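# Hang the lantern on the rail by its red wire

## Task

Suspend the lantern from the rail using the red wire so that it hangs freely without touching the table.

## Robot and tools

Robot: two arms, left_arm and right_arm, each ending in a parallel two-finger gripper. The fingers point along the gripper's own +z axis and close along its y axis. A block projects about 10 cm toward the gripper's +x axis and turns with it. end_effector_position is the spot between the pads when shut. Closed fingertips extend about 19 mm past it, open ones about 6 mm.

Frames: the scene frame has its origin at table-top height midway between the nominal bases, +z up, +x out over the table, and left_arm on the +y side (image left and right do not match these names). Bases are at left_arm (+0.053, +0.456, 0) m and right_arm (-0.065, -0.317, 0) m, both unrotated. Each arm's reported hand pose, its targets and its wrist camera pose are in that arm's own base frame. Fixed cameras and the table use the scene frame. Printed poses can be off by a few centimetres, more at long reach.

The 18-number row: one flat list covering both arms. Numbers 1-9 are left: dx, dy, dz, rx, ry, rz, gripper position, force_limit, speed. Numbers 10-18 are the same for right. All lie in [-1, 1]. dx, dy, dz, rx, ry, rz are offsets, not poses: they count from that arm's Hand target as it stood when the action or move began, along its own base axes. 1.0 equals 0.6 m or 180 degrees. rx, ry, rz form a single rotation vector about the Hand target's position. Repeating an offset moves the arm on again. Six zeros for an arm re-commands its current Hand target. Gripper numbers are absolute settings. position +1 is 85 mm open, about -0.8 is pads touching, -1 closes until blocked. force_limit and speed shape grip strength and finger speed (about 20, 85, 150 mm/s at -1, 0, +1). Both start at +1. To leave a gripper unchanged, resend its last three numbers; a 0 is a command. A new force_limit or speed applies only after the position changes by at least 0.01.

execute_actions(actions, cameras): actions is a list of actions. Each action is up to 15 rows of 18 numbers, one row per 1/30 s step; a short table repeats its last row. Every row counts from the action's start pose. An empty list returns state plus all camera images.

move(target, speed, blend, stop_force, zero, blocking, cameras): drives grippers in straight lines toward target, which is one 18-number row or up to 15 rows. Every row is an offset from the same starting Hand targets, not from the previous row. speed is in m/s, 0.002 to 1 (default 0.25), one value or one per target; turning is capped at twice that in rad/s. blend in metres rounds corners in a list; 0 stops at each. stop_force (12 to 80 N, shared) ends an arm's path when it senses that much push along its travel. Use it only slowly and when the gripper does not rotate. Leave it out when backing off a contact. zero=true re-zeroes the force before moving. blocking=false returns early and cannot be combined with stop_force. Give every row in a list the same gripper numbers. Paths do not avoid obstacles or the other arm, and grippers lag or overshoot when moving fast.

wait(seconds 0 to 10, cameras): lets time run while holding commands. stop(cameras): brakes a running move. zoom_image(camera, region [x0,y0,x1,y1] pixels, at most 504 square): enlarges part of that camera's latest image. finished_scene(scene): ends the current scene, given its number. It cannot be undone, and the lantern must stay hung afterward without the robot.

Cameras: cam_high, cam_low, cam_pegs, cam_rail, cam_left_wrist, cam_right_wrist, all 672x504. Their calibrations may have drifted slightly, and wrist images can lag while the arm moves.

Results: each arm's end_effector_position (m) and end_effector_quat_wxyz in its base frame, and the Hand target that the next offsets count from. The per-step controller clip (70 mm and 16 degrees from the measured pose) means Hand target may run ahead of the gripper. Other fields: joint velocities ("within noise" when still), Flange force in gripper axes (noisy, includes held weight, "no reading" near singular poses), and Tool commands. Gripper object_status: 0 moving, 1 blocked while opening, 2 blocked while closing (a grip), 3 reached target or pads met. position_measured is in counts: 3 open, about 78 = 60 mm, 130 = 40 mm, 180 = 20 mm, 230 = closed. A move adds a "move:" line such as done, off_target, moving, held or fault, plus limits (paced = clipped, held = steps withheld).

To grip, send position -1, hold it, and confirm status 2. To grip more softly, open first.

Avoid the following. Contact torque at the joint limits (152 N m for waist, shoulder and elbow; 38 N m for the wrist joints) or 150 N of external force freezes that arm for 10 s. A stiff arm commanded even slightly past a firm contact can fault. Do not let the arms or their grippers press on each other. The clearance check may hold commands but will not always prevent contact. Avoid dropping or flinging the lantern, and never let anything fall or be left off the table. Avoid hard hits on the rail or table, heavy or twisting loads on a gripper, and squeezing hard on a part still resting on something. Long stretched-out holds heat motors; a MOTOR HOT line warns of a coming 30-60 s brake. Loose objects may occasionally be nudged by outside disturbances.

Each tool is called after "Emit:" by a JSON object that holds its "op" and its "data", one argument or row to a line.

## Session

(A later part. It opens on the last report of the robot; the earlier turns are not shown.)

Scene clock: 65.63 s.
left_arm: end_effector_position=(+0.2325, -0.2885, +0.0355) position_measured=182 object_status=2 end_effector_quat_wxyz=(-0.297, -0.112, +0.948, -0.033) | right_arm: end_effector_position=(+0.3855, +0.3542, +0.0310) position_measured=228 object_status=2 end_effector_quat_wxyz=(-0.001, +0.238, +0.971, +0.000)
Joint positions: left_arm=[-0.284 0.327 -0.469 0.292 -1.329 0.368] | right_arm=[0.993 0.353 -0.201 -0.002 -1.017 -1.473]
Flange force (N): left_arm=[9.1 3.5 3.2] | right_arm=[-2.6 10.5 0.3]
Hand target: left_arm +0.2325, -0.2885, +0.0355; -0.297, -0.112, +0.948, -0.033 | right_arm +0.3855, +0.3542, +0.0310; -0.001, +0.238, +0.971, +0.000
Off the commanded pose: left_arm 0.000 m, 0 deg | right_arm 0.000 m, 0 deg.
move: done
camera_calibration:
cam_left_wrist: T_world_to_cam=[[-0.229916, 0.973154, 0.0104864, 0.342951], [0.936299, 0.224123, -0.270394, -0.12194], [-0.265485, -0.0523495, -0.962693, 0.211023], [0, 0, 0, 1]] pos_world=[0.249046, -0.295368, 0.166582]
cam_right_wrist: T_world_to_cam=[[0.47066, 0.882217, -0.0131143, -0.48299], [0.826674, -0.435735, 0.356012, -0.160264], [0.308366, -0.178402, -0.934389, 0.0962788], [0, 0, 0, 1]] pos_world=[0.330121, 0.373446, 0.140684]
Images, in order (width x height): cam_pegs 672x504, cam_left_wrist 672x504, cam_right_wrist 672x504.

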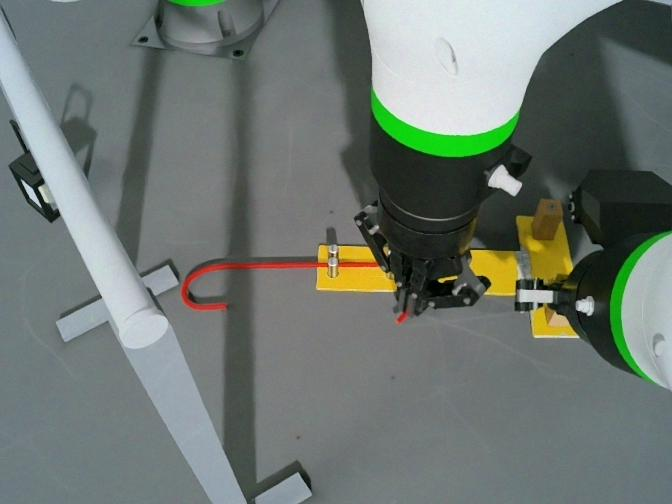

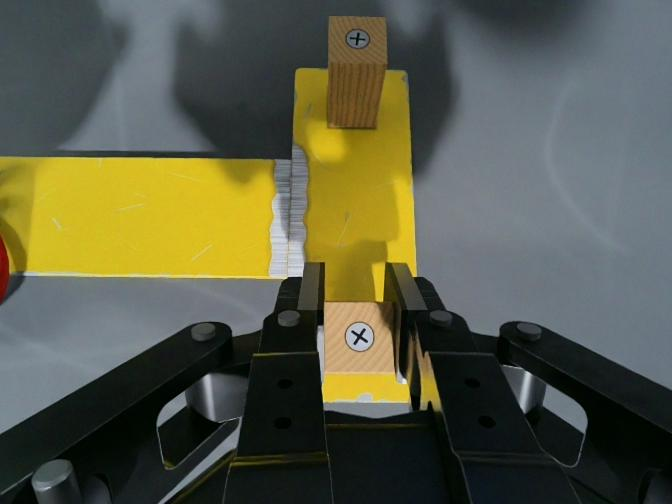

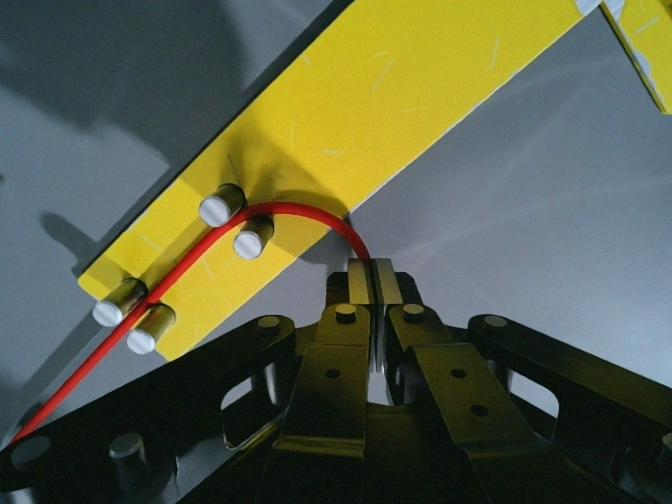

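Emit:
{"op": "move", "data": {
  "target": [
    [0,0,0,0,0,0,-1,0.6,-1,-0.0025,-0.0125,0.003,0,0,-0.1667,-1,0.3,-0.8],
    [0,0,0,0,0,0,-1,0.6,-1,-0.01,-0.034,0.004,0,0,-0.361,-1,0.3,-0.8]
  ],
  "speed": 0.15,
  "blend": 0.003,
  "cameras": ["cam_right_wrist"]
}}

Emit:
{"op": "move", "data": {
  "target": [0,0,0,0,0,0,-1,0.6,-1,0,0,0,0,0,0,-0.55,0.3,-0.8]
}}

Emit:
{"op": "move", "data": {
  "target": [
    [0,0,0,0,0,0,-1,0.6,-1,0,0,0.12,0,0,0,-0.55,0.3,-0.8],
    [0,0,0,0,0,0,0,0.6,-0.5,-0.03,-0.3,0.4,0,0,0,-0.55,0.3,-0.8]
  ],
  "speed": [0.08,0.25],
  "cameras": ["cam_pegs","cam_rail","cam_high"]
}}

Scene clock: 70.83 s.
left_arm: end_effector_position=(+0.2325, -0.2885, +0.0355) position_measured=182 object_status=2 end_effector_quat_wxyz=(-0.297, -0.112, +0.948, -0.033) | right_arm: end_effector_position=(+0.3796, +0.3338, +0.0334) position_measured=231 object_status=3 end_effector_quat_wxyz=(+0.000, +0.723, +0.691, +0.001)
Joint positions: left_arm=[-0.284 0.327 -0.469 0.292 -1.329 0.368] | right_arm=[0.981 0.309 -0.255 0 -1.006 -2.596]
Flange force (N): left_arm=[7.0 3.5 0.6] | right_arm=[9.3 6.0 0.0]
Hand target: left_arm +0.2325, -0.2885, +0.0355; -0.297, -0.112, +0.948, -0.033 | right_arm +0.3795, +0.3338, +0.0334; +0.000, +0.723, +0.691, +0.001
Off the commanded pose: left_arm 0.000 m, 0 deg | right_arm 0.000 m, 0 deg.
move: done
camera_calibration:
cam_right_wrist: T_world_to_cam=[[0.998489, -0.0533563, -0.013162, -0.35024], [-0.0451852, -0.933395, 0.355995, 0.331952], [-0.0312799, -0.354862, -0.934395, 0.284533], [0, 0, 0, 1]] pos_world=[0.37361, 0.392125, 0.143084]
Images, in order (width x height): cam_right_wrist 672x504.

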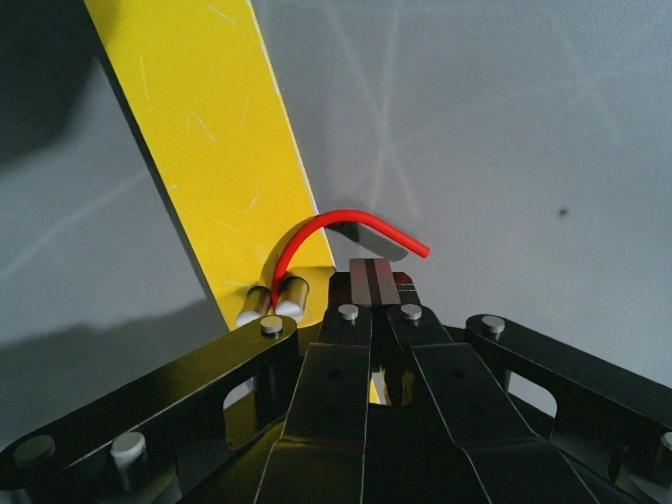

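Scene clock: 71.50 s.
left_arm: end_effector_position=(+0.2325, -0.2885, +0.0355) position_measured=182 object_status=2 end_effector_quat_wxyz=(-0.297, -0.112, +0.948, -0.033) | right_arm: end_effector_position=(+0.3795, +0.3338, +0.0334) position_measured=199 object_status=0 end_effector_quat_wxyz=(+0.000, +0.723, +0.691, +0.001)
Joint positions: left_arm=[-0.284 0.327 -0.469 0.292 -1.329 0.368] | right_arm=[0.981 0.309 -0.255 0 -1.006 -2.596]
Flange force (N): left_arm=[6.2 3.0 1.2] | right_arm=[9.1 4.2 0.3]
Hand target: left_arm +0.2325, -0.2885, +0.0355; -0.297, -0.112, +0.948, -0.033 | right_arm +0.3795, +0.3338, +0.0334; +0.000, +0.723, +0.691, +0.001
Off the commanded pose: left_arm 0.000 m, 0 deg | right_arm 0.000 m, 0 deg.
move: done

Scene clock: 74.97 s.
left_arm: end_effector_position=(+0.2325, -0.2885, +0.0355) position_measured=129 object_status=0 end_effector_quat_wxyz=(-0.297, -0.112, +0.948, -0.033) | right_arm: end_effector_position=(+0.3615, +0.1538, +0.2734) position_measured=199 object_status=3 end_effector_quat_wxyz=(+0.000, +0.723, +0.691, +0.001)
Joint positions: left_arm=[-0.284 0.327 -0.469 0.292 -1.329 0.368] | right_arm=[0.739 -0.146 -0.157 -0.001 -1.558 -2.354]
Flange force (N): left_arm=[7.4 2.8 0.7] | right_arm=[7.9 4.7 -4.9]
Hand target: left_arm +0.2325, -0.2885, +0.0355; -0.297, -0.112, +0.948, -0.033 | right_arm +0.3615, +0.1538, +0.2734; +0.000, +0.723, +0.691, +0.001
Off the commanded pose: left_arm 0.000 m, 0 deg | right_arm 0.000 m, 0 deg.
move: done
Images, in order (width x height): cam_high 672x504, cam_pegs 672x504, cam_rail 672x504.

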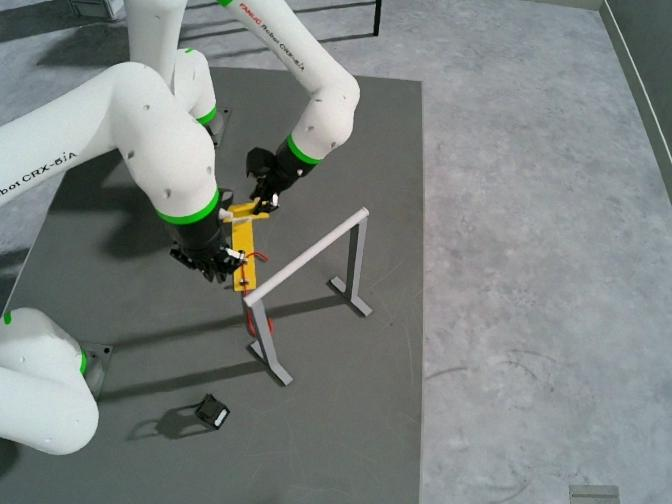

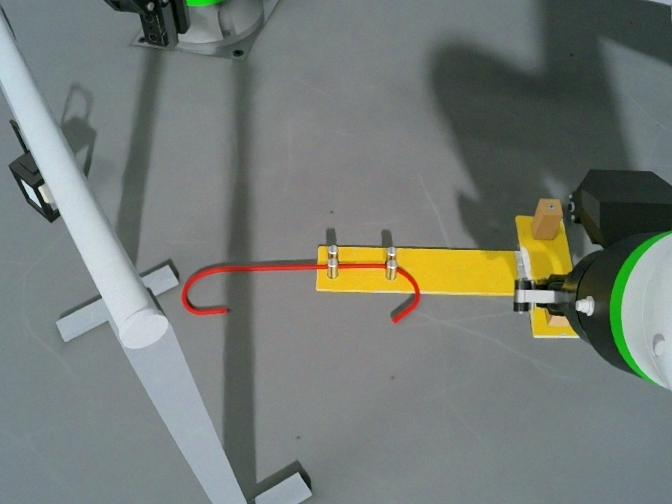

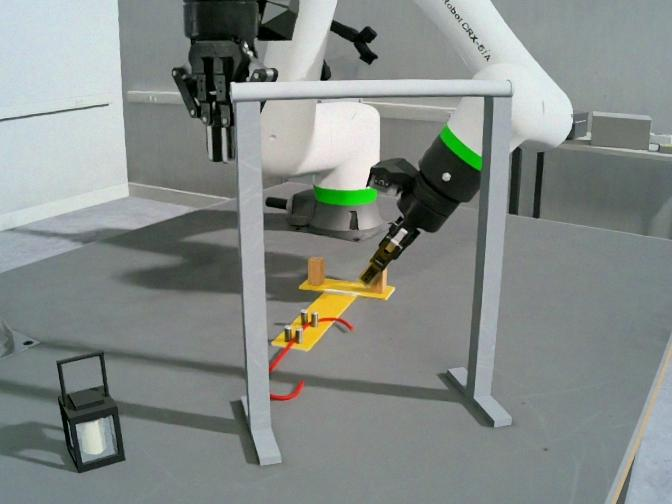

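Emit:
{"op": "move", "data": {
  "target": [
    [0,0,0.13,0,0,0,0,0.6,-0.5,-0.0275,-0.315,0.011,0,0,0,1,0,0],
    [-0.08,0.3,0.4,0.07,-0.18,0,0,0.6,-0.5,-0.0275,-0.315,0.011,0,0,-0.19,1,0,0]
  ],
  "speed": 0.2,
  "cameras": ["cam_right_wrist","cam_pegs","cam_high"]
}}

Scene clock: 79.83 s.
left_arm: end_effector_position=(+0.1845, -0.1085, +0.2755) position_measured=129 object_status=3 end_effector_quat_wxyz=(-0.008, -0.130, +0.991, +0.040) | right_arm: end_effector_position=(+0.3450, -0.0352, +0.2800) position_measured=3 object_status=3 end_effector_quat_wxyz=(+0.000, +0.894, +0.448, +0.001)
Joint positions: left_arm=[-0.016 -0.599 -0.428 -0.078 -1.768 0.262] | right_arm=[0.282 -0.268 -0.24 0 -1.598 -2.494]
Flange force (N): left_arm=[4.6 -1.0 3.1] | right_arm=[8.1 2.8 -4.9]
Hand target: left_arm +0.1845, -0.1085, +0.2755; -0.008, -0.130, +0.991, +0.040 | right_arm +0.3450, -0.0352, +0.2800; +0.000, +0.894, +0.448, +0.001
Off the commanded pose: left_arm 0.000 m, 0 deg | right_arm 0.000 m, 0 deg.
move: done
camera_calibration:
cam_right_wrist: T_world_to_cam=[[0.795847, -0.605355, -0.0131381, -0.281707], [-0.562022, -0.746604, 0.355968, 0.083137], [-0.225296, -0.275912, -0.934406, 0.452671], [0, 0, 0, 1]] pos_world=[0.372906, 0.0164352, 0.389684]
Images, in order (width x height): cam_high 672x504, cam_pegs 672x504, cam_right_wrist 672x504.

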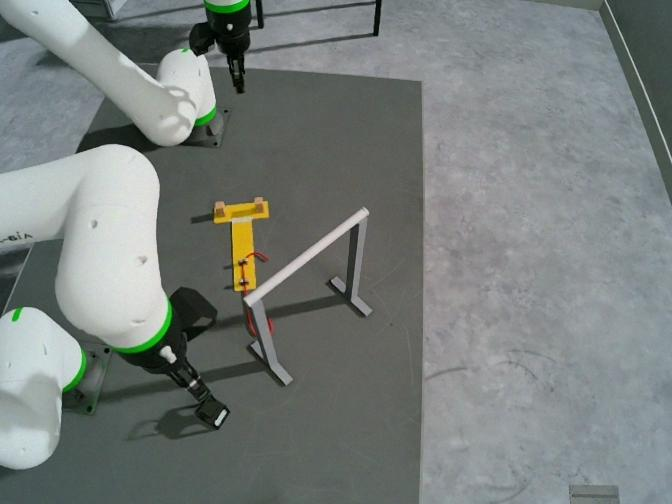

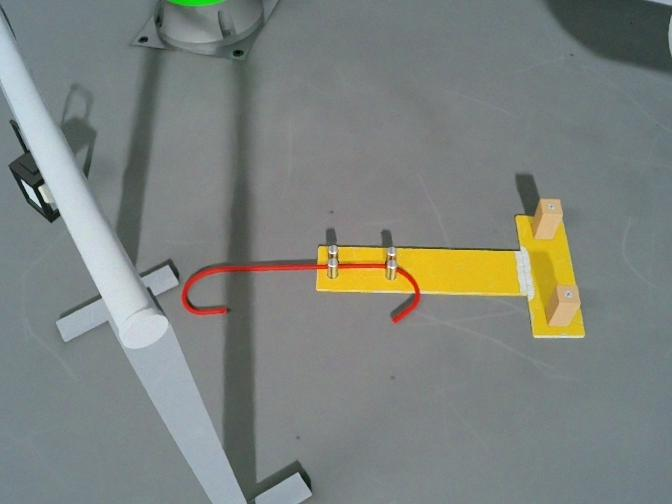

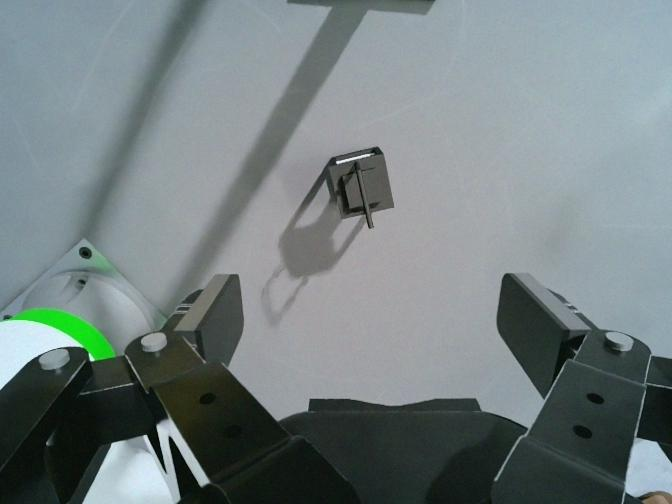

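Emit:
{"op": "move", "data": {
  "target": [0,0,0,0,0,0,0,0.6,-0.5,-0.0018,-0.0227,-0.255,0,0,0.067,-0.2,-0.5,-0.3],
  "speed": 0.15,
  "cameras": ["cam_right_wrist"]
}}

Scene clock: 84.10 s.
left_arm: end_effector_position=(+0.1845, -0.1085, +0.2755) position_measured=129 object_status=3 end_effector_quat_wxyz=(-0.008, -0.130, +0.991, +0.040) | right_arm: end_effector_position=(+0.3439, -0.0488, +0.1271) position_measured=154 object_status=3 end_effector_quat_wxyz=(+0.000, +0.842, +0.540, +0.001)
Joint positions: left_arm=[-0.016 -0.599 -0.428 -0.078 -1.768 0.262] | right_arm=[0.242 -0.202 -0.551 -0.001 -1.22 -2.243]
Flange force (N): left_arm=[4.5 -1.7 2.7] | right_arm=[6.8 4.3 -2.9]
Hand target: left_arm +0.1845, -0.1085, +0.2755; -0.008, -0.130, +0.991, +0.040 | right_arm +0.3440, -0.0488, +0.1270; +0.000, +0.842, +0.540, +0.001
Off the commanded pose: left_arm 0.000 m, 0 deg | right_arm 0.000 m, 0 deg.
move: done
camera_calibration:
cam_right_wrist: T_world_to_cam=[[0.904727, -0.425791, -0.0131033, -0.319738], [-0.393709, -0.847513, 0.35597, 0.0639945], [-0.162674, -0.316896, -0.934406, 0.282269], [0, 0, 0, 1]] pos_world=[0.360389, 0.00754452, 0.236784]
Images, in order (width x height): cam_right_wrist 672x504.

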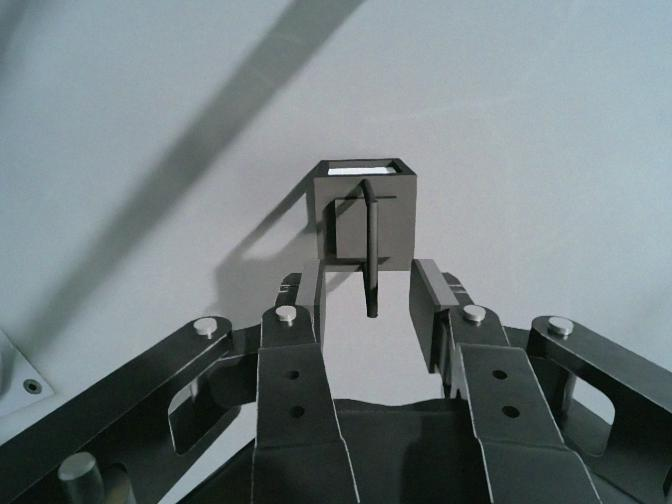

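Emit:
{"op": "move", "data": {
  "target": [-0.03,0.2,0.1,0,0,0,0,0.6,-0.5,0,0,-0.0562,0,0,0,-0.2,-0.5,-0.3],
  "speed": 0.08
}}

Emit:
{"op": "move", "data": {
  "target": [0,0,0,0,0,0,0,0.6,-0.5,0,0,0,0,0,0,-1,-0.5,-0.6]
}}

Emit:
{"op": "move", "data": {
  "target": [
    [0,0,0,0,0,0,0,0.6,-0.5,0,0,0.1,0,0,0,-1,-0.5,-0.6],
    [0,0,0,0,0,0,0,0.6,-0.5,-0.1,0.15,0.25,0,0,0.0,-1,-0.5,-0.6],
    [0,0,0,0,0,0,0,0.6,-0.5,-0.1,0.5,0.25,0,0,0.07,-1,-0.5,-0.6],
    [0,0,0,0,0,0,0,0.6,-0.5,0.2352,0.8097,0.25,0,0,0.137,-1,-0.5,-0.6],
    [0,0,0,0,0,0,0,0.6,-0.5,0.2352,0.8097,0.018,0,0,0.137,-1,-0.5,-0.6]
  ],
  "speed": 0.17,
  "blend": [0.02,0.05,0.05,0.02,0],
  "cameras": ["cam_right_wrist","cam_rail"]
}}

Emit:
{"op": "move", "data": {
  "target": [0,0,0,0,0,0,0,0.6,-0.5,0,0,-0.022,0,0,0,-1,-0.5,-0.6],
  "speed": 0.01,
  "stop_force": 12
}}

Scene clock: 87.90 s.
left_arm: end_effector_position=(+0.1665, +0.0115, +0.3355) position_measured=129 object_status=3 end_effector_quat_wxyz=(-0.008, -0.130, +0.991, +0.040) | right_arm: end_effector_position=(+0.3439, -0.0488, +0.0933) position_measured=154 object_status=3 end_effector_quat_wxyz=(+0.000, +0.842, +0.540, +0.001)
Joint positions: left_arm=[0.762 -0.754 -0.342 -0.079 -1.947 -0.532] | right_arm=[0.242 -0.164 -0.605 -0.001 -1.128 -2.243]
Flange force (N): left_arm=no reading | right_arm=[7.5 5.1 -1.1]
Hand target: left_arm +0.1665, +0.0115, +0.3355; -0.008, -0.130, +0.991, +0.040 | right_arm +0.3440, -0.0488, +0.0933; +0.000, +0.842, +0.540, +0.001
Off the commanded pose: left_arm 0.000 m, 0 deg | right_arm 0.000 m, 0 deg.
move: done

Scene clock: 88.77 s.
left_arm: end_effector_position=(+0.1665, +0.0115, +0.3355) position_measured=129 object_status=3 end_effector_quat_wxyz=(-0.008, -0.130, +0.991, +0.040) | right_arm: end_effector_position=(+0.3439, -0.0488, +0.0933) position_measured=225 object_status=0 end_effector_quat_wxyz=(+0.000, +0.842, +0.540, +0.001)
Joint positions: left_arm=[0.763 -0.754 -0.342 -0.079 -1.947 -0.532] | right_arm=[0.242 -0.164 -0.605 -0.001 -1.128 -2.243]
Flange force (N): left_arm=no reading | right_arm=[7.6 6.3 0.9]
Hand target: left_arm +0.1665, +0.0115, +0.3355; -0.008, -0.130, +0.991, +0.040 | right_arm +0.3440, -0.0488, +0.0933; +0.000, +0.842, +0.540, +0.001
Off the commanded pose: left_arm 0.000 m, 0 deg | right_arm 0.000 m, 0 deg.
move: done

Scene clock: 94.17 s.
left_arm: end_effector_position=(+0.1665, +0.0115, +0.3355) position_measured=129 object_status=3 end_effector_quat_wxyz=(-0.008, -0.130, +0.991, +0.040) | right_arm: end_effector_position=(+0.4852, +0.4369, +0.1042) position_measured=225 object_status=2 end_effector_quat_wxyz=(+0.000, +0.707, +0.707, +0.001)
Joint positions: left_arm=[0.763 -0.754 -0.342 -0.079 -1.947 -0.532] | right_arm=[0.933 0.579 0.316 0 -1.307 -2.504]
Flange force (N): left_arm=no reading | right_arm=[12.9 10.6 -0.7]
Hand target: left_arm +0.1665, +0.0115, +0.3355; -0.008, -0.130, +0.991, +0.040 | right_arm +0.4851, +0.4370, +0.1041; +0.000, +0.707, +0.707, +0.001
Off the commanded pose: left_arm 0.000 m, 0 deg | right_arm 0.000 m, 0 deg.
move: done
camera_calibration:
cam_right_wrist: T_world_to_cam=[[0.99987, -0.00941115, -0.0130604, -0.469123], [-0.00414578, -0.934483, 0.355985, 0.388359], [-0.015555, -0.355885, -0.9344, 0.383412], [0, 0, 0, 1]] pos_world=[0.476636, 0.49495, 0.213884]
Images, in order (width x height): cam_rail 672x504, cam_right_wrist 672x504.

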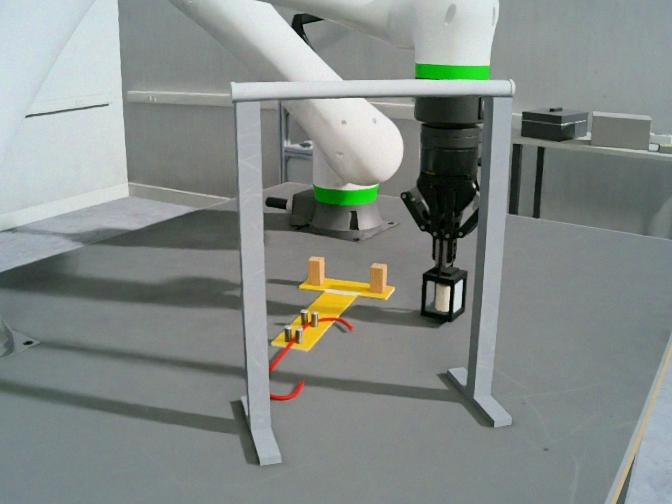

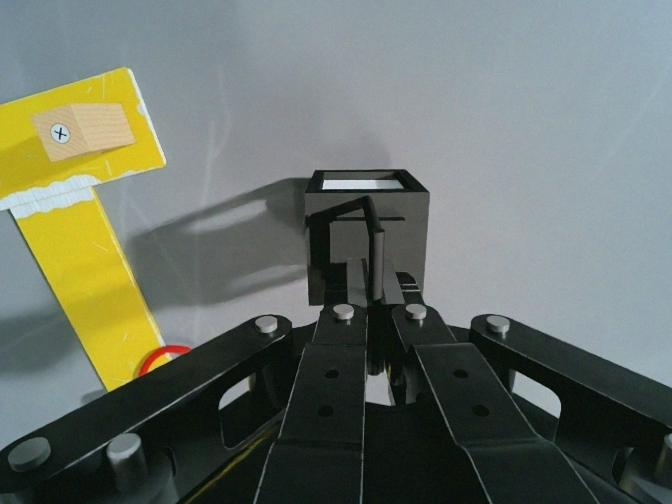

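Scene clock: 95.87 s.
left_arm: end_effector_position=(+0.1665, +0.0115, +0.3355) position_measured=129 object_status=3 end_effector_quat_wxyz=(-0.008, -0.130, +0.991, +0.040) | right_arm: end_effector_position=(+0.4852, +0.4370, +0.0936) position_measured=225 object_status=2 end_effector_quat_wxyz=(+0.000, +0.707, +0.707, +0.001)
Joint positions: left_arm=[0.763 -0.754 -0.342 -0.079 -1.947 -0.532] | right_arm=[0.934 0.586 0.302 0 -1.285 -2.505]
Flange force (N): left_arm=no reading | right_arm=[5.7 5.1 -20.8]
Hand target: left_arm +0.1665, +0.0115, +0.3355; -0.008, -0.130, +0.991, +0.040 | right_arm +0.4851, +0.4371, +0.0936; +0.000, +0.707, +0.707, +0.001 (not the last commanded pose)
Off the commanded pose: left_arm 0.000 m, 0 deg | right_arm 0.003 m, 0 deg.
move: contact (right_arm)

Emit:
{"op": "move", "data": {
  "target": [0,0,0,0,0,0,-0.2,0.2,-0.5,0,0,0,0,0,0,-0.2,-0.5,-0.6]
}}

Emit:
{"op": "move", "data": {
  "target": [
    [0,0,0,0,0,0,-0.2,0.2,-0.5,0,0,0.15,0,0,0,-0.2,-0.5,-0.6],
    [0,0,0,0,0,0,-0.2,0.2,-0.5,-0.15,0,0.45,0,0,0,-0.2,-0.5,-0.6],
    [0,0,0,0,0,0,-0.2,0.2,-0.5,-0.3,-0.95,0.45,0,0,0,-0.2,-0.5,-0.6]
  ],
  "speed": [0.08,0.3,0.3],
  "blend": [0.02,0.04,0]
}}

Emit:
{"op": "move", "data": {
  "target": [
    [0.05,-0.4,-0.1,0,0,0.2,-0.2,0.2,-0.5,0,0,0,0,0,0,-0.2,-0.5,-0.6],
    [0.128,-0.82,-0.25,-0.013,-0.025,0.485,-0.2,0.2,-0.5,0,0,0,0,0,0,-0.2,-0.5,-0.6]
  ],
  "blend": 0.04,
  "cameras": ["cam_left_wrist","cam_pegs"]
}}

Scene clock: 97.97 s.
left_arm: end_effector_position=(+0.1665, +0.0115, +0.3355) position_measured=154 object_status=3 end_effector_quat_wxyz=(-0.008, -0.130, +0.991, +0.040) | right_arm: end_effector_position=(+0.4851, +0.4371, +0.0936) position_measured=154 object_status=0 end_effector_quat_wxyz=(+0.000, +0.707, +0.707, +0.001)
Joint positions: left_arm=[0.763 -0.754 -0.342 -0.079 -1.947 -0.532] | right_arm=[0.934 0.586 0.302 0 -1.285 -2.505]
Flange force (N): left_arm=no reading | right_arm=[9.8 7.0 -1.3]
Hand target: left_arm +0.1665, +0.0115, +0.3355; -0.008, -0.130, +0.991, +0.040 | right_arm +0.4851, +0.4371, +0.0936; +0.000, +0.707, +0.707, +0.001
Off the commanded pose: left_arm 0.000 m, 0 deg | right_arm 0.000 m, 0 deg.
move: done

Scene clock: 102.43 s.
left_arm: end_effector_position=(+0.1665, +0.0115, +0.3355) position_measured=154 object_status=3 end_effector_quat_wxyz=(-0.008, -0.130, +0.991, +0.040) | right_arm: end_effector_position=(+0.3051, -0.1329, +0.3636) position_measured=154 object_status=3 end_effector_quat_wxyz=(+0.000, +0.707, +0.707, +0.001)
Joint positions: left_arm=[0.763 -0.754 -0.342 -0.079 -1.947 -0.532] | right_arm=[-0.011 -0.278 -0.051 -0.001 -1.797 -1.56]
Flange force (N): left_arm=no reading | right_arm=[1.2 7.9 -6.4]
Hand target: left_arm +0.1665, +0.0115, +0.3355; -0.008, -0.130, +0.991, +0.040 | right_arm +0.3051, -0.1329, +0.3636; +0.000, +0.707, +0.707, +0.001
Off the commanded pose: left_arm 0.000 m, 0 deg | right_arm 0.000 m, 0 deg.
move: done; limits=paced

Scene clock: 106.13 s.
left_arm: end_effector_position=(+0.2433, -0.4805, +0.1855) position_measured=154 object_status=3 end_effector_quat_wxyz=(+0.000, +0.779, -0.627, -0.001) | right_arm: end_effector_position=(+0.3051, -0.1329, +0.3636) position_measured=154 object_status=3 end_effector_quat_wxyz=(+0.000, +0.707, +0.707, +0.001)
Joint positions: left_arm=[-0.858 0.25 0.052 0.001 -1.374 2.643] | right_arm=[-0.011 -0.278 -0.051 -0.001 -1.797 -1.56]
Flange force (N): left_arm=[-7.2 3.9 2.1] | right_arm=[2.6 7.7 -6.4]
Hand target: left_arm +0.2433, -0.4805, +0.1855; +0.000, +0.779, -0.627, -0.001 | right_arm +0.3051, -0.1329, +0.3636; +0.000, +0.707, +0.707, +0.001
Off the commanded pose: left_arm 0.000 m, 0 deg | right_arm 0.000 m, 0 deg.
move: done
camera_calibration:
cam_left_wrist: T_world_to_cam=[[-0.976634, -0.214769, 0.00772953, 0.14201], [-0.200422, 0.923194, 0.32794, 0.452936], [-0.0775673, 0.318729, -0.944667, 0.477504], [0, 0, 0, 1]] pos_world=[0.266509, -0.539842, 0.301448]
Images, in order (width x height): cam_pegs 672x504, cam_left_wrist 672x504.

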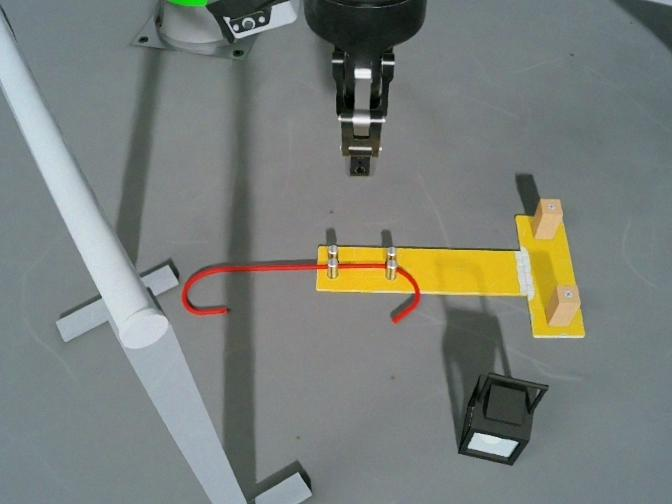

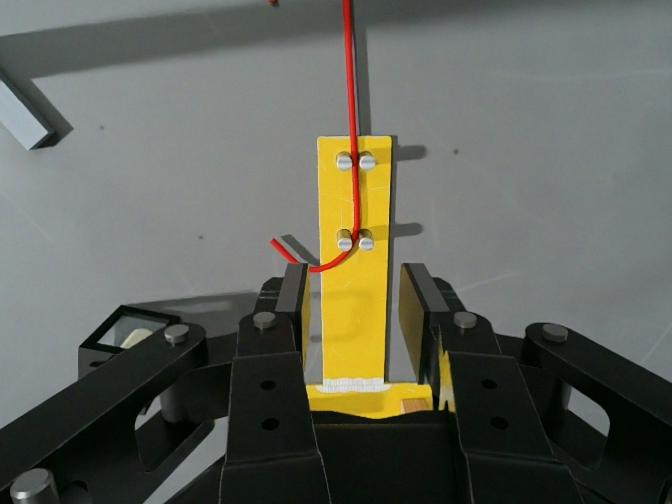

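Emit:
{"op": "move", "data": {
  "target": [0.013,-0.089,-0.224,0,0,0.011,-0.3,0.2,-0.5,0,0,0,0,0,0,-0.2,-0.5,-0.6],
  "speed": 0.15
}}

Emit:
{"op": "move", "data": {
  "target": [0,0,-0.0492,0,0,0,-0.3,0.2,-0.5,0,0,0,0,0,0,-0.2,-0.5,-0.6],
  "speed": 0.025,
  "stop_force": 12,
  "cameras": ["cam_left_wrist"]
}}

Scene clock: 108.97 s.
left_arm: end_effector_position=(+0.2511, -0.5339, +0.0512) position_measured=167 object_status=3 end_effector_quat_wxyz=(+0.000, +0.790, -0.614, -0.001) | right_arm: end_effector_position=(+0.3051, -0.1329, +0.3636) position_measured=154 object_status=3 end_effector_quat_wxyz=(+0.000, +0.707, +0.707, +0.001)
Joint positions: left_arm=[-0.909 0.476 0.029 0.001 -1.125 2.728] | right_arm=[-0.011 -0.278 -0.051 -0.001 -1.797 -1.56]
Joint velocities: left_arm=[0 0.005 0.001 -0.001 0.001 0.001] | right_arm=[within noise]
Flange force (N): left_arm=[-9.9 3.5 -4.3] | right_arm=[2.8 8.5 -7.1]
Hand target: left_arm +0.2511, -0.5339, +0.0511; +0.000, +0.790, -0.614, -0.001 | right_arm +0.3051, -0.1329, +0.3636; +0.000, +0.707, +0.707, +0.001
Off the commanded pose: left_arm 0.000 m, 0 deg | right_arm 0.000 m, 0 deg.
move: done

Scene clock: 111.03 s.
left_arm: end_effector_position=(+0.2511, -0.5339, +0.0216) position_measured=167 object_status=3 end_effector_quat_wxyz=(+0.000, +0.790, -0.614, -0.001) | right_arm: end_effector_position=(+0.3051, -0.1329, +0.3636) position_measured=154 object_status=3 end_effector_quat_wxyz=(+0.000, +0.707, +0.707, +0.001)
Joint positions: left_arm=[-0.909 0.51 0.002 0.001 -1.065 2.728] | right_arm=[-0.011 -0.278 -0.051 -0.001 -1.797 -1.56]
Flange force (N): left_arm=[-7.6 3.4 -2.6] | right_arm=[2.7 8.1 -7.4]
Hand target: left_arm +0.2511, -0.5339, +0.0216; +0.000, +0.790, -0.614, -0.001 | right_arm +0.3051, -0.1329, +0.3636; +0.000, +0.707, +0.707, +0.001
Off the commanded pose: left_arm 0.000 m, 0 deg | right_arm 0.000 m, 0 deg.
move: done
camera_calibration:
cam_left_wrist: T_world_to_cam=[[-0.968597, -0.248517, 0.00771123, 0.119403], [-0.232317, 0.915637, 0.328082, 0.561543], [-0.0885946, 0.315987, -0.944618, 0.341621], [0, 0, 0, 1]] pos_world=[0.276375, -0.592444, 0.137548]
Images, in order (width x height): cam_left_wrist 672x504.

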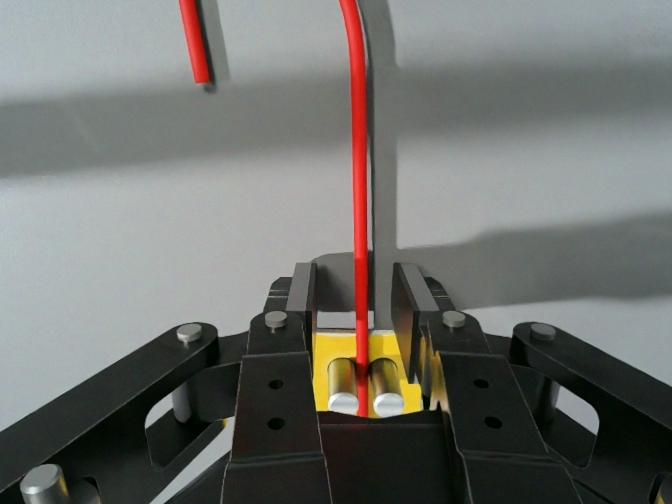

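Emit:
{"op": "move", "data": {
  "target": [-0.0025,-0.0006,0,0,0,0,-1,0.4,-0.6,0,0,0,0,0,0,-0.2,-0.5,-0.6]
}}

Emit:
{"op": "move", "data": {
  "target": [
    [0,0,0.08,0,0,0,-1,0.4,-0.6,0,0,0,0,0,0,-0.2,-0.5,-0.6],
    [0,0,0.35,0,0,0,-1,0.4,-0.6,0,0,0,0,0,0,-0.2,-0.5,-0.6],
    [0.068,0.366,0.42,-0.497,-0.0625,-0.0625,-1,0.4,-0.6,0,0,0,0,0,0,-0.2,-0.5,-0.6]
  ],
  "speed": [0.04,0.2,0.25],
  "blend": 0.02,
  "cameras": ["cam_left_wrist","cam_pegs","cam_rail"]
}}

Emit:
{"op": "zoom_image", "data": {
  "camera": "cam_rail",
  "region": [340, 20, 520, 340]
}}

Scene clock: 113.63 s.
left_arm: end_effector_position=(+0.2496, -0.5343, +0.0216) position_measured=226 object_status=0 end_effector_quat_wxyz=(+0.000, +0.790, -0.614, -0.001) | right_arm: end_effector_position=(+0.3051, -0.1329, +0.3636) position_measured=154 object_status=3 end_effector_quat_wxyz=(+0.000, +0.707, +0.707, +0.001)
Joint positions: left_arm=[-0.911 0.509 0.001 0.001 -1.064 2.731] | right_arm=[-0.011 -0.278 -0.051 -0.001 -1.797 -1.56]
Flange force (N): left_arm=[-8.8 2.8 -2.1] | right_arm=[2.0 8.1 -6.8]
Hand target: left_arm +0.2496, -0.5343, +0.0216; +0.000, +0.790, -0.614, -0.001 | right_arm +0.3051, -0.1329, +0.3636; +0.000, +0.707, +0.707, +0.001
Off the commanded pose: left_arm 0.000 m, 0 deg | right_arm 0.000 m, 0 deg.
move: done

Scene clock: 119.43 s.
left_arm: end_effector_position=(+0.2904, -0.3147, +0.2736) position_measured=226 object_status=2 end_effector_quat_wxyz=(+0.500, +0.500, -0.501, +0.500) | right_arm: end_effector_position=(+0.3051, -0.1329, +0.3636) position_measured=154 object_status=3 end_effector_quat_wxyz=(+0.000, +0.707, +0.707, +0.001)
Joint positions: left_arm=[-0.012 -0.059 -1.147 1.58 -1.564 0.483] | right_arm=[-0.011 -0.278 -0.051 -0.001 -1.797 -1.56]
Flange force (N): left_arm=[3.5 5.2 3.8] | right_arm=[2.4 8.7 -7.3]
Hand target: left_arm +0.2904, -0.3147, +0.2736; +0.500, +0.500, -0.501, +0.500 | right_arm +0.3051, -0.1329, +0.3636; +0.000, +0.707, +0.707, +0.001
Off the commanded pose: left_arm 0.000 m, 0 deg | right_arm 0.000 m, 0 deg.
move: done
camera_calibration:
cam_left_wrist: T_world_to_cam=[[-0.999972, 0.00749078, 0.000939196, 0.301492], [0.00157421, 0.328566, -0.94448, 0.382742], [-0.00738348, -0.944451, -0.328569, -0.0748986], [0, 0, 0, 1]] pos_world=[0.300328, -0.198753, 0.3366]
Images, in order (width x height): cam_pegs 672x504, cam_rail 672x504, cam_left_wrist 672x504.

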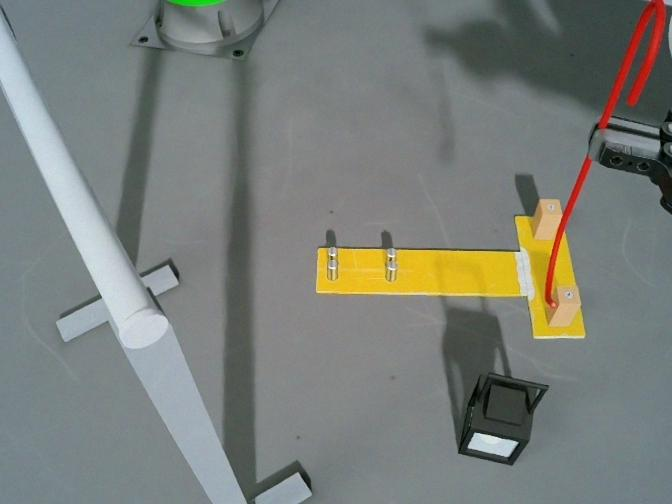

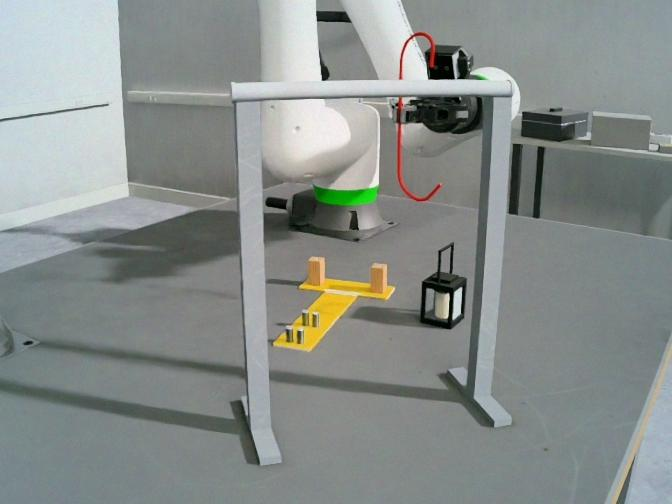

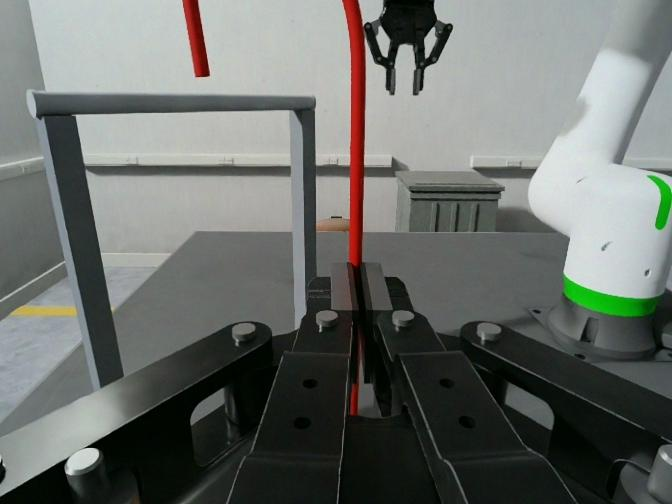

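Scaled by 1.575 from the camera's 672x504 image, which has a finer 960x720 frame.

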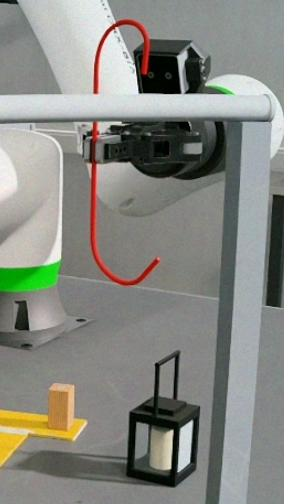

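Emit:
{"op": "move", "data": {
  "target": [-0.005,0,-0.155,0,0,0,-1,0.4,-0.6,0,0,0,0,0,0,-0.2,-0.5,-0.6],
  "speed": 0.08,
  "cameras": ["cam_pegs","cam_rail"]
}}

Emit:
{"op": "zoom_image", "data": {
  "camera": "cam_rail",
  "region": [380, 160, 480, 340]
}}

Emit:
{"op": "zoom_image", "data": {
  "camera": "cam_pegs",
  "region": [400, 260, 640, 480]
}}

Scene clock: 122.53 s.
left_arm: end_effector_position=(+0.2874, -0.3147, +0.1806) position_measured=226 object_status=2 end_effector_quat_wxyz=(+0.500, +0.500, -0.501, +0.499) | right_arm: end_effector_position=(+0.3051, -0.1329, +0.3636) position_measured=154 object_status=3 end_effector_quat_wxyz=(+0.000, +0.707, +0.707, +0.001)
Joint positions: left_arm=[-0.013 0.224 -1.187 1.582 -1.567 0.16] | right_arm=[-0.011 -0.278 -0.051 -0.001 -1.797 -1.56]
Flange force (N): left_arm=[9.9 6.2 4.6] | right_arm=[2.3 8.1 -6.7]
Hand target: left_arm +0.2874, -0.3147, +0.1806; +0.500, +0.500, -0.501, +0.500 | right_arm +0.3051, -0.1329, +0.3636; +0.000, +0.707, +0.707, +0.001
Off the commanded pose: left_arm 0.000 m, 0 deg | right_arm 0.000 m, 0 deg.
joint sent to its limit (left arm) — joint 3 (elbow), lower limit, where the elbow is as bent as it goes. The joint targets still meet the commanded pose.
move: done
Images, in order (width x height): cam_pegs 672x504, cam_rail 672x504.

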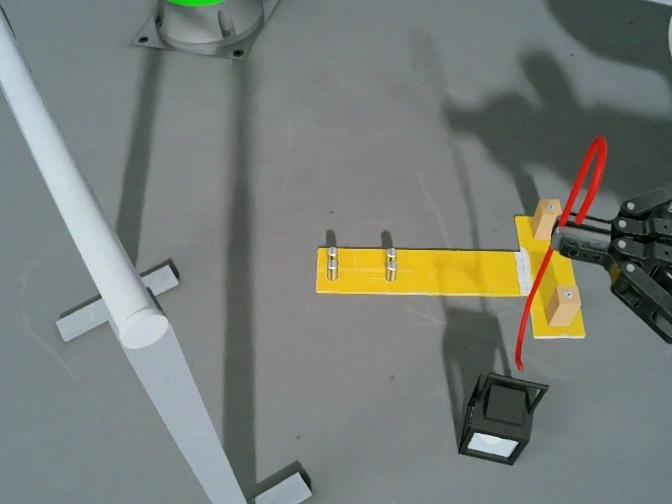

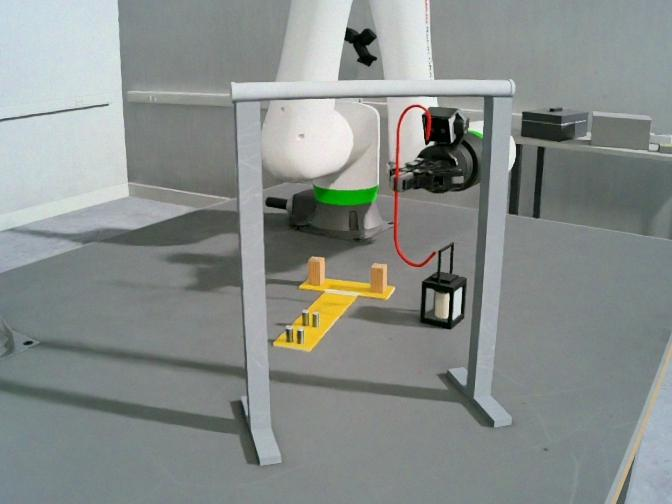

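Scaled by 2.800 from the camera's 672x504 image, which has a finer 960x720 frame.

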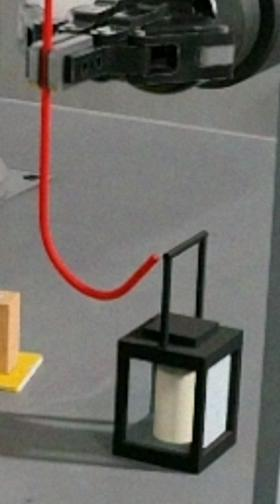

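Scaled by 2.100 from the camera's 672x504 image, which has a finer 960x720 frame.

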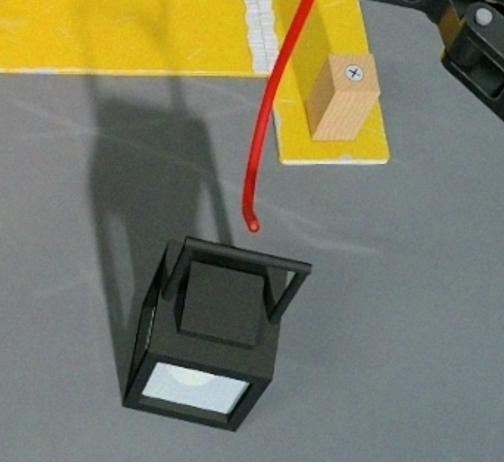

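Emit:
{"op": "move", "data": {
  "target": [
    [0,0,-0.005,0,0,0,-1,0.4,-0.6,0,0,0,0,0,0,-0.2,-0.5,-0.6],
    [0.06,0,-0.005,0,0,0,-1,0.4,-0.6,0,0,0,0,0,0,-0.2,-0.5,-0.6]
  ],
  "speed": 0.04,
  "stop_force": 12,
  "cameras": ["cam_pegs","cam_rail"]
}}

Emit:
{"op": "zoom_image", "data": {
  "camera": "cam_rail",
  "region": [380, 160, 480, 340]
}}

Emit:
{"op": "zoom_image", "data": {
  "camera": "cam_pegs",
  "region": [400, 260, 640, 480]
}}

Scene clock: 125.60 s.
left_arm: end_effector_position=(+0.3234, -0.3147, +0.1776) position_measured=226 object_status=2 end_effector_quat_wxyz=(+0.500, +0.500, -0.501, +0.500) | right_arm: end_effector_position=(+0.3051, -0.1329, +0.3636) position_measured=154 object_status=3 end_effector_quat_wxyz=(+0.000, +0.707, +0.707, +0.001)
Joint positions: left_arm=[-0.011 0.293 -1.097 1.58 -1.568 0.18] | right_arm=[-0.011 -0.278 -0.051 -0.001 -1.797 -1.56]
Flange force (N): left_arm=[6.4 4.4 3.3] | right_arm=[2.2 8.0 -6.6]
Hand target: left_arm +0.3234, -0.3147, +0.1776; +0.500, +0.500, -0.501, +0.500 | right_arm +0.3051, -0.1329, +0.3636; +0.000, +0.707, +0.707, +0.001
Off the commanded pose: left_arm 0.000 m, 0 deg | right_arm 0.000 m, 0 deg.
move: done
Images, in order (width x height): cam_pegs 672x504, cam_rail 672x504.

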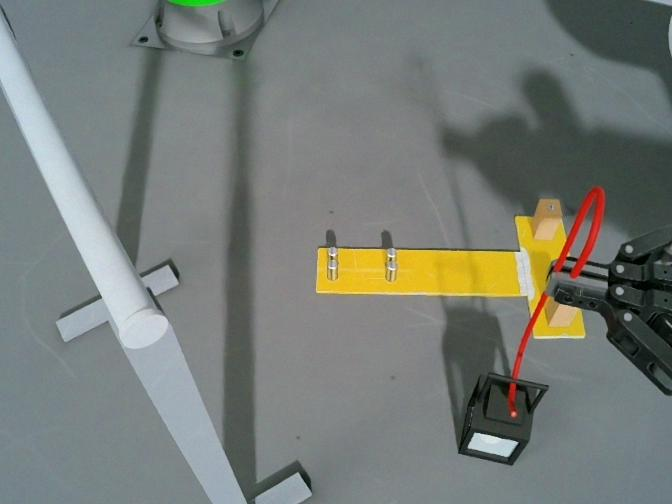

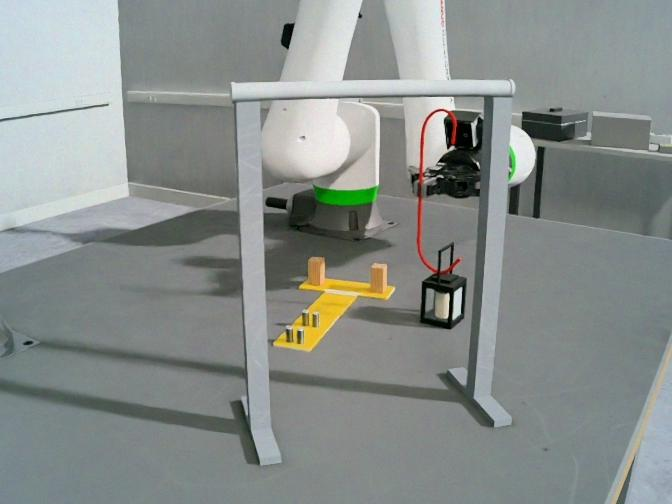

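Scaled by 2.800 from the camera's 672x504 image, which has a finer 960x720 frame.

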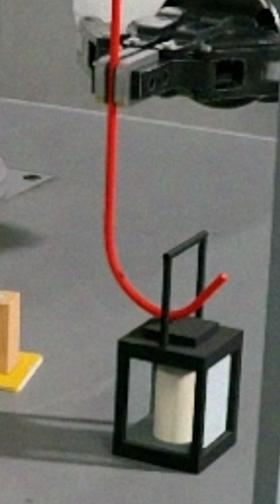

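Scaled by 2.100 from the camera's 672x504 image, which has a finer 960x720 frame.

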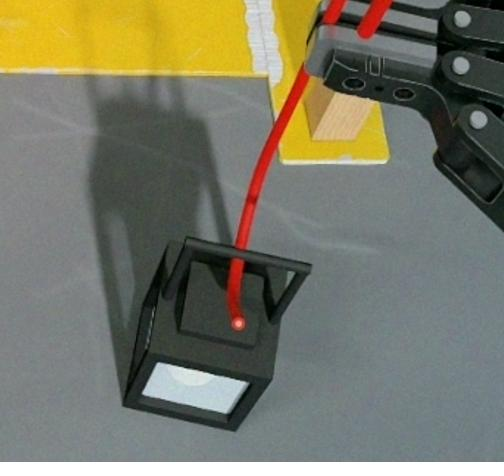

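Emit:
{"op": "move", "data": {
  "target": [
    [0,0,0.06,0,0,0,-1,0.4,-0.6,0,0,0,0,0,0,-0.2,-0.5,-0.6],
    [0,0,0.225,0,0,0,-1,0.4,-0.6,0,0,0,0,0,0,-0.2,-0.5,-0.6],
    [-0.045,-0.2,0.225,0,0,0,-1,0.4,-0.6,0,0,0,0,0,0,-0.2,-0.5,-0.6],
    [-0.045,-0.447,0.225,0,0,0,-1,0.4,-0.6,0,0,0,0,0,0,-0.2,-0.5,-0.6]
  ],
  "speed": [0.04,0.08,0.08,0.08],
  "blend": 0.02,
  "cameras": ["cam_rail","cam_left_wrist","cam_pegs"]
}}

Emit:
{"op": "zoom_image", "data": {
  "camera": "cam_rail",
  "region": [220, 20, 420, 350]
}}

Scene clock: 132.53 s.
left_arm: end_effector_position=(+0.2964, -0.5828, +0.3126) position_measured=226 object_status=2 end_effector_quat_wxyz=(+0.500, +0.500, -0.501, +0.500) | right_arm: end_effector_position=(+0.3051, -0.1329, +0.3636) position_measured=154 object_status=3 end_effector_quat_wxyz=(+0.000, +0.707, +0.707, +0.001)
Joint positions: left_arm=[-0.988 0.125 -0.759 2.433 -1.012 0.425] | right_arm=[-0.011 -0.278 -0.051 -0.001 -1.797 -1.56]
Flange force (N): left_arm=[2.3 7.9 -6.8] | right_arm=[3.6 7.0 -6.3]
Hand target: left_arm +0.2964, -0.5829, +0.3126; +0.500, +0.500, -0.501, +0.500 | right_arm +0.3051, -0.1329, +0.3636; +0.000, +0.707, +0.707, +0.001
Off the commanded pose: left_arm 0.000 m, 0 deg | right_arm 0.000 m, 0 deg.
move: done; blend cut to 0.018 m at target 1
camera_calibration:
cam_left_wrist: T_world_to_cam=[[-0.99997, 0.00771316, 0.000911881, 0.309679], [0.00167236, 0.328476, -0.944511, 0.507628], [-0.0075847, -0.944481, -0.328479, -0.315327], [0, 0, 0, 1]] pos_world=[0.306429, -0.466953, 0.3756]
Images, in order (width x height): cam_pegs 672x504, cam_rail 672x504, cam_left_wrist 672x504.

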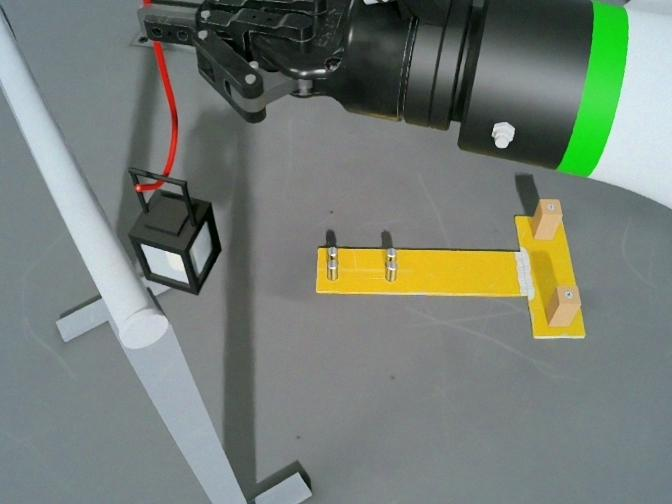

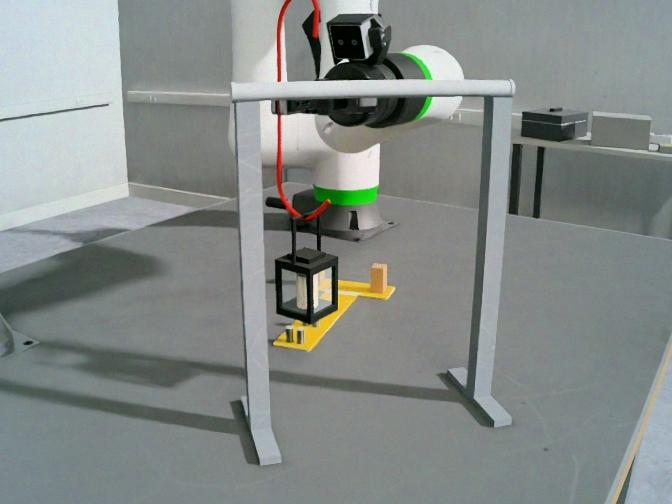

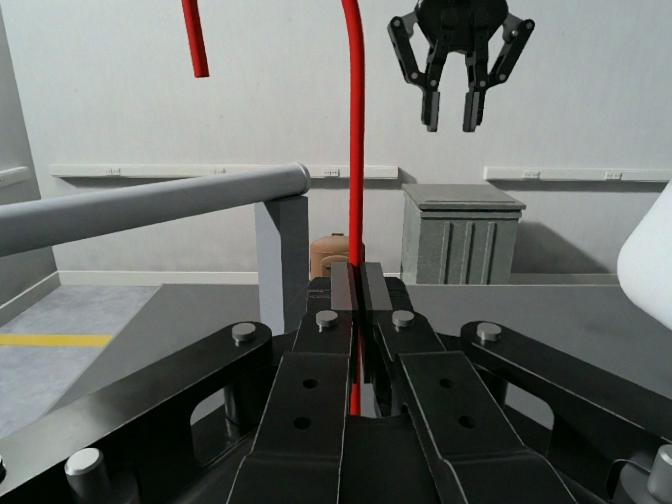

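Scaled by 1.527 from the camera's 672x504 image, which has a finer 960x720 frame.

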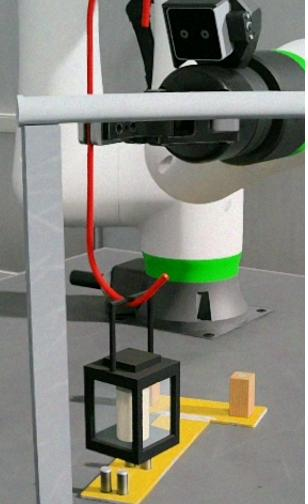

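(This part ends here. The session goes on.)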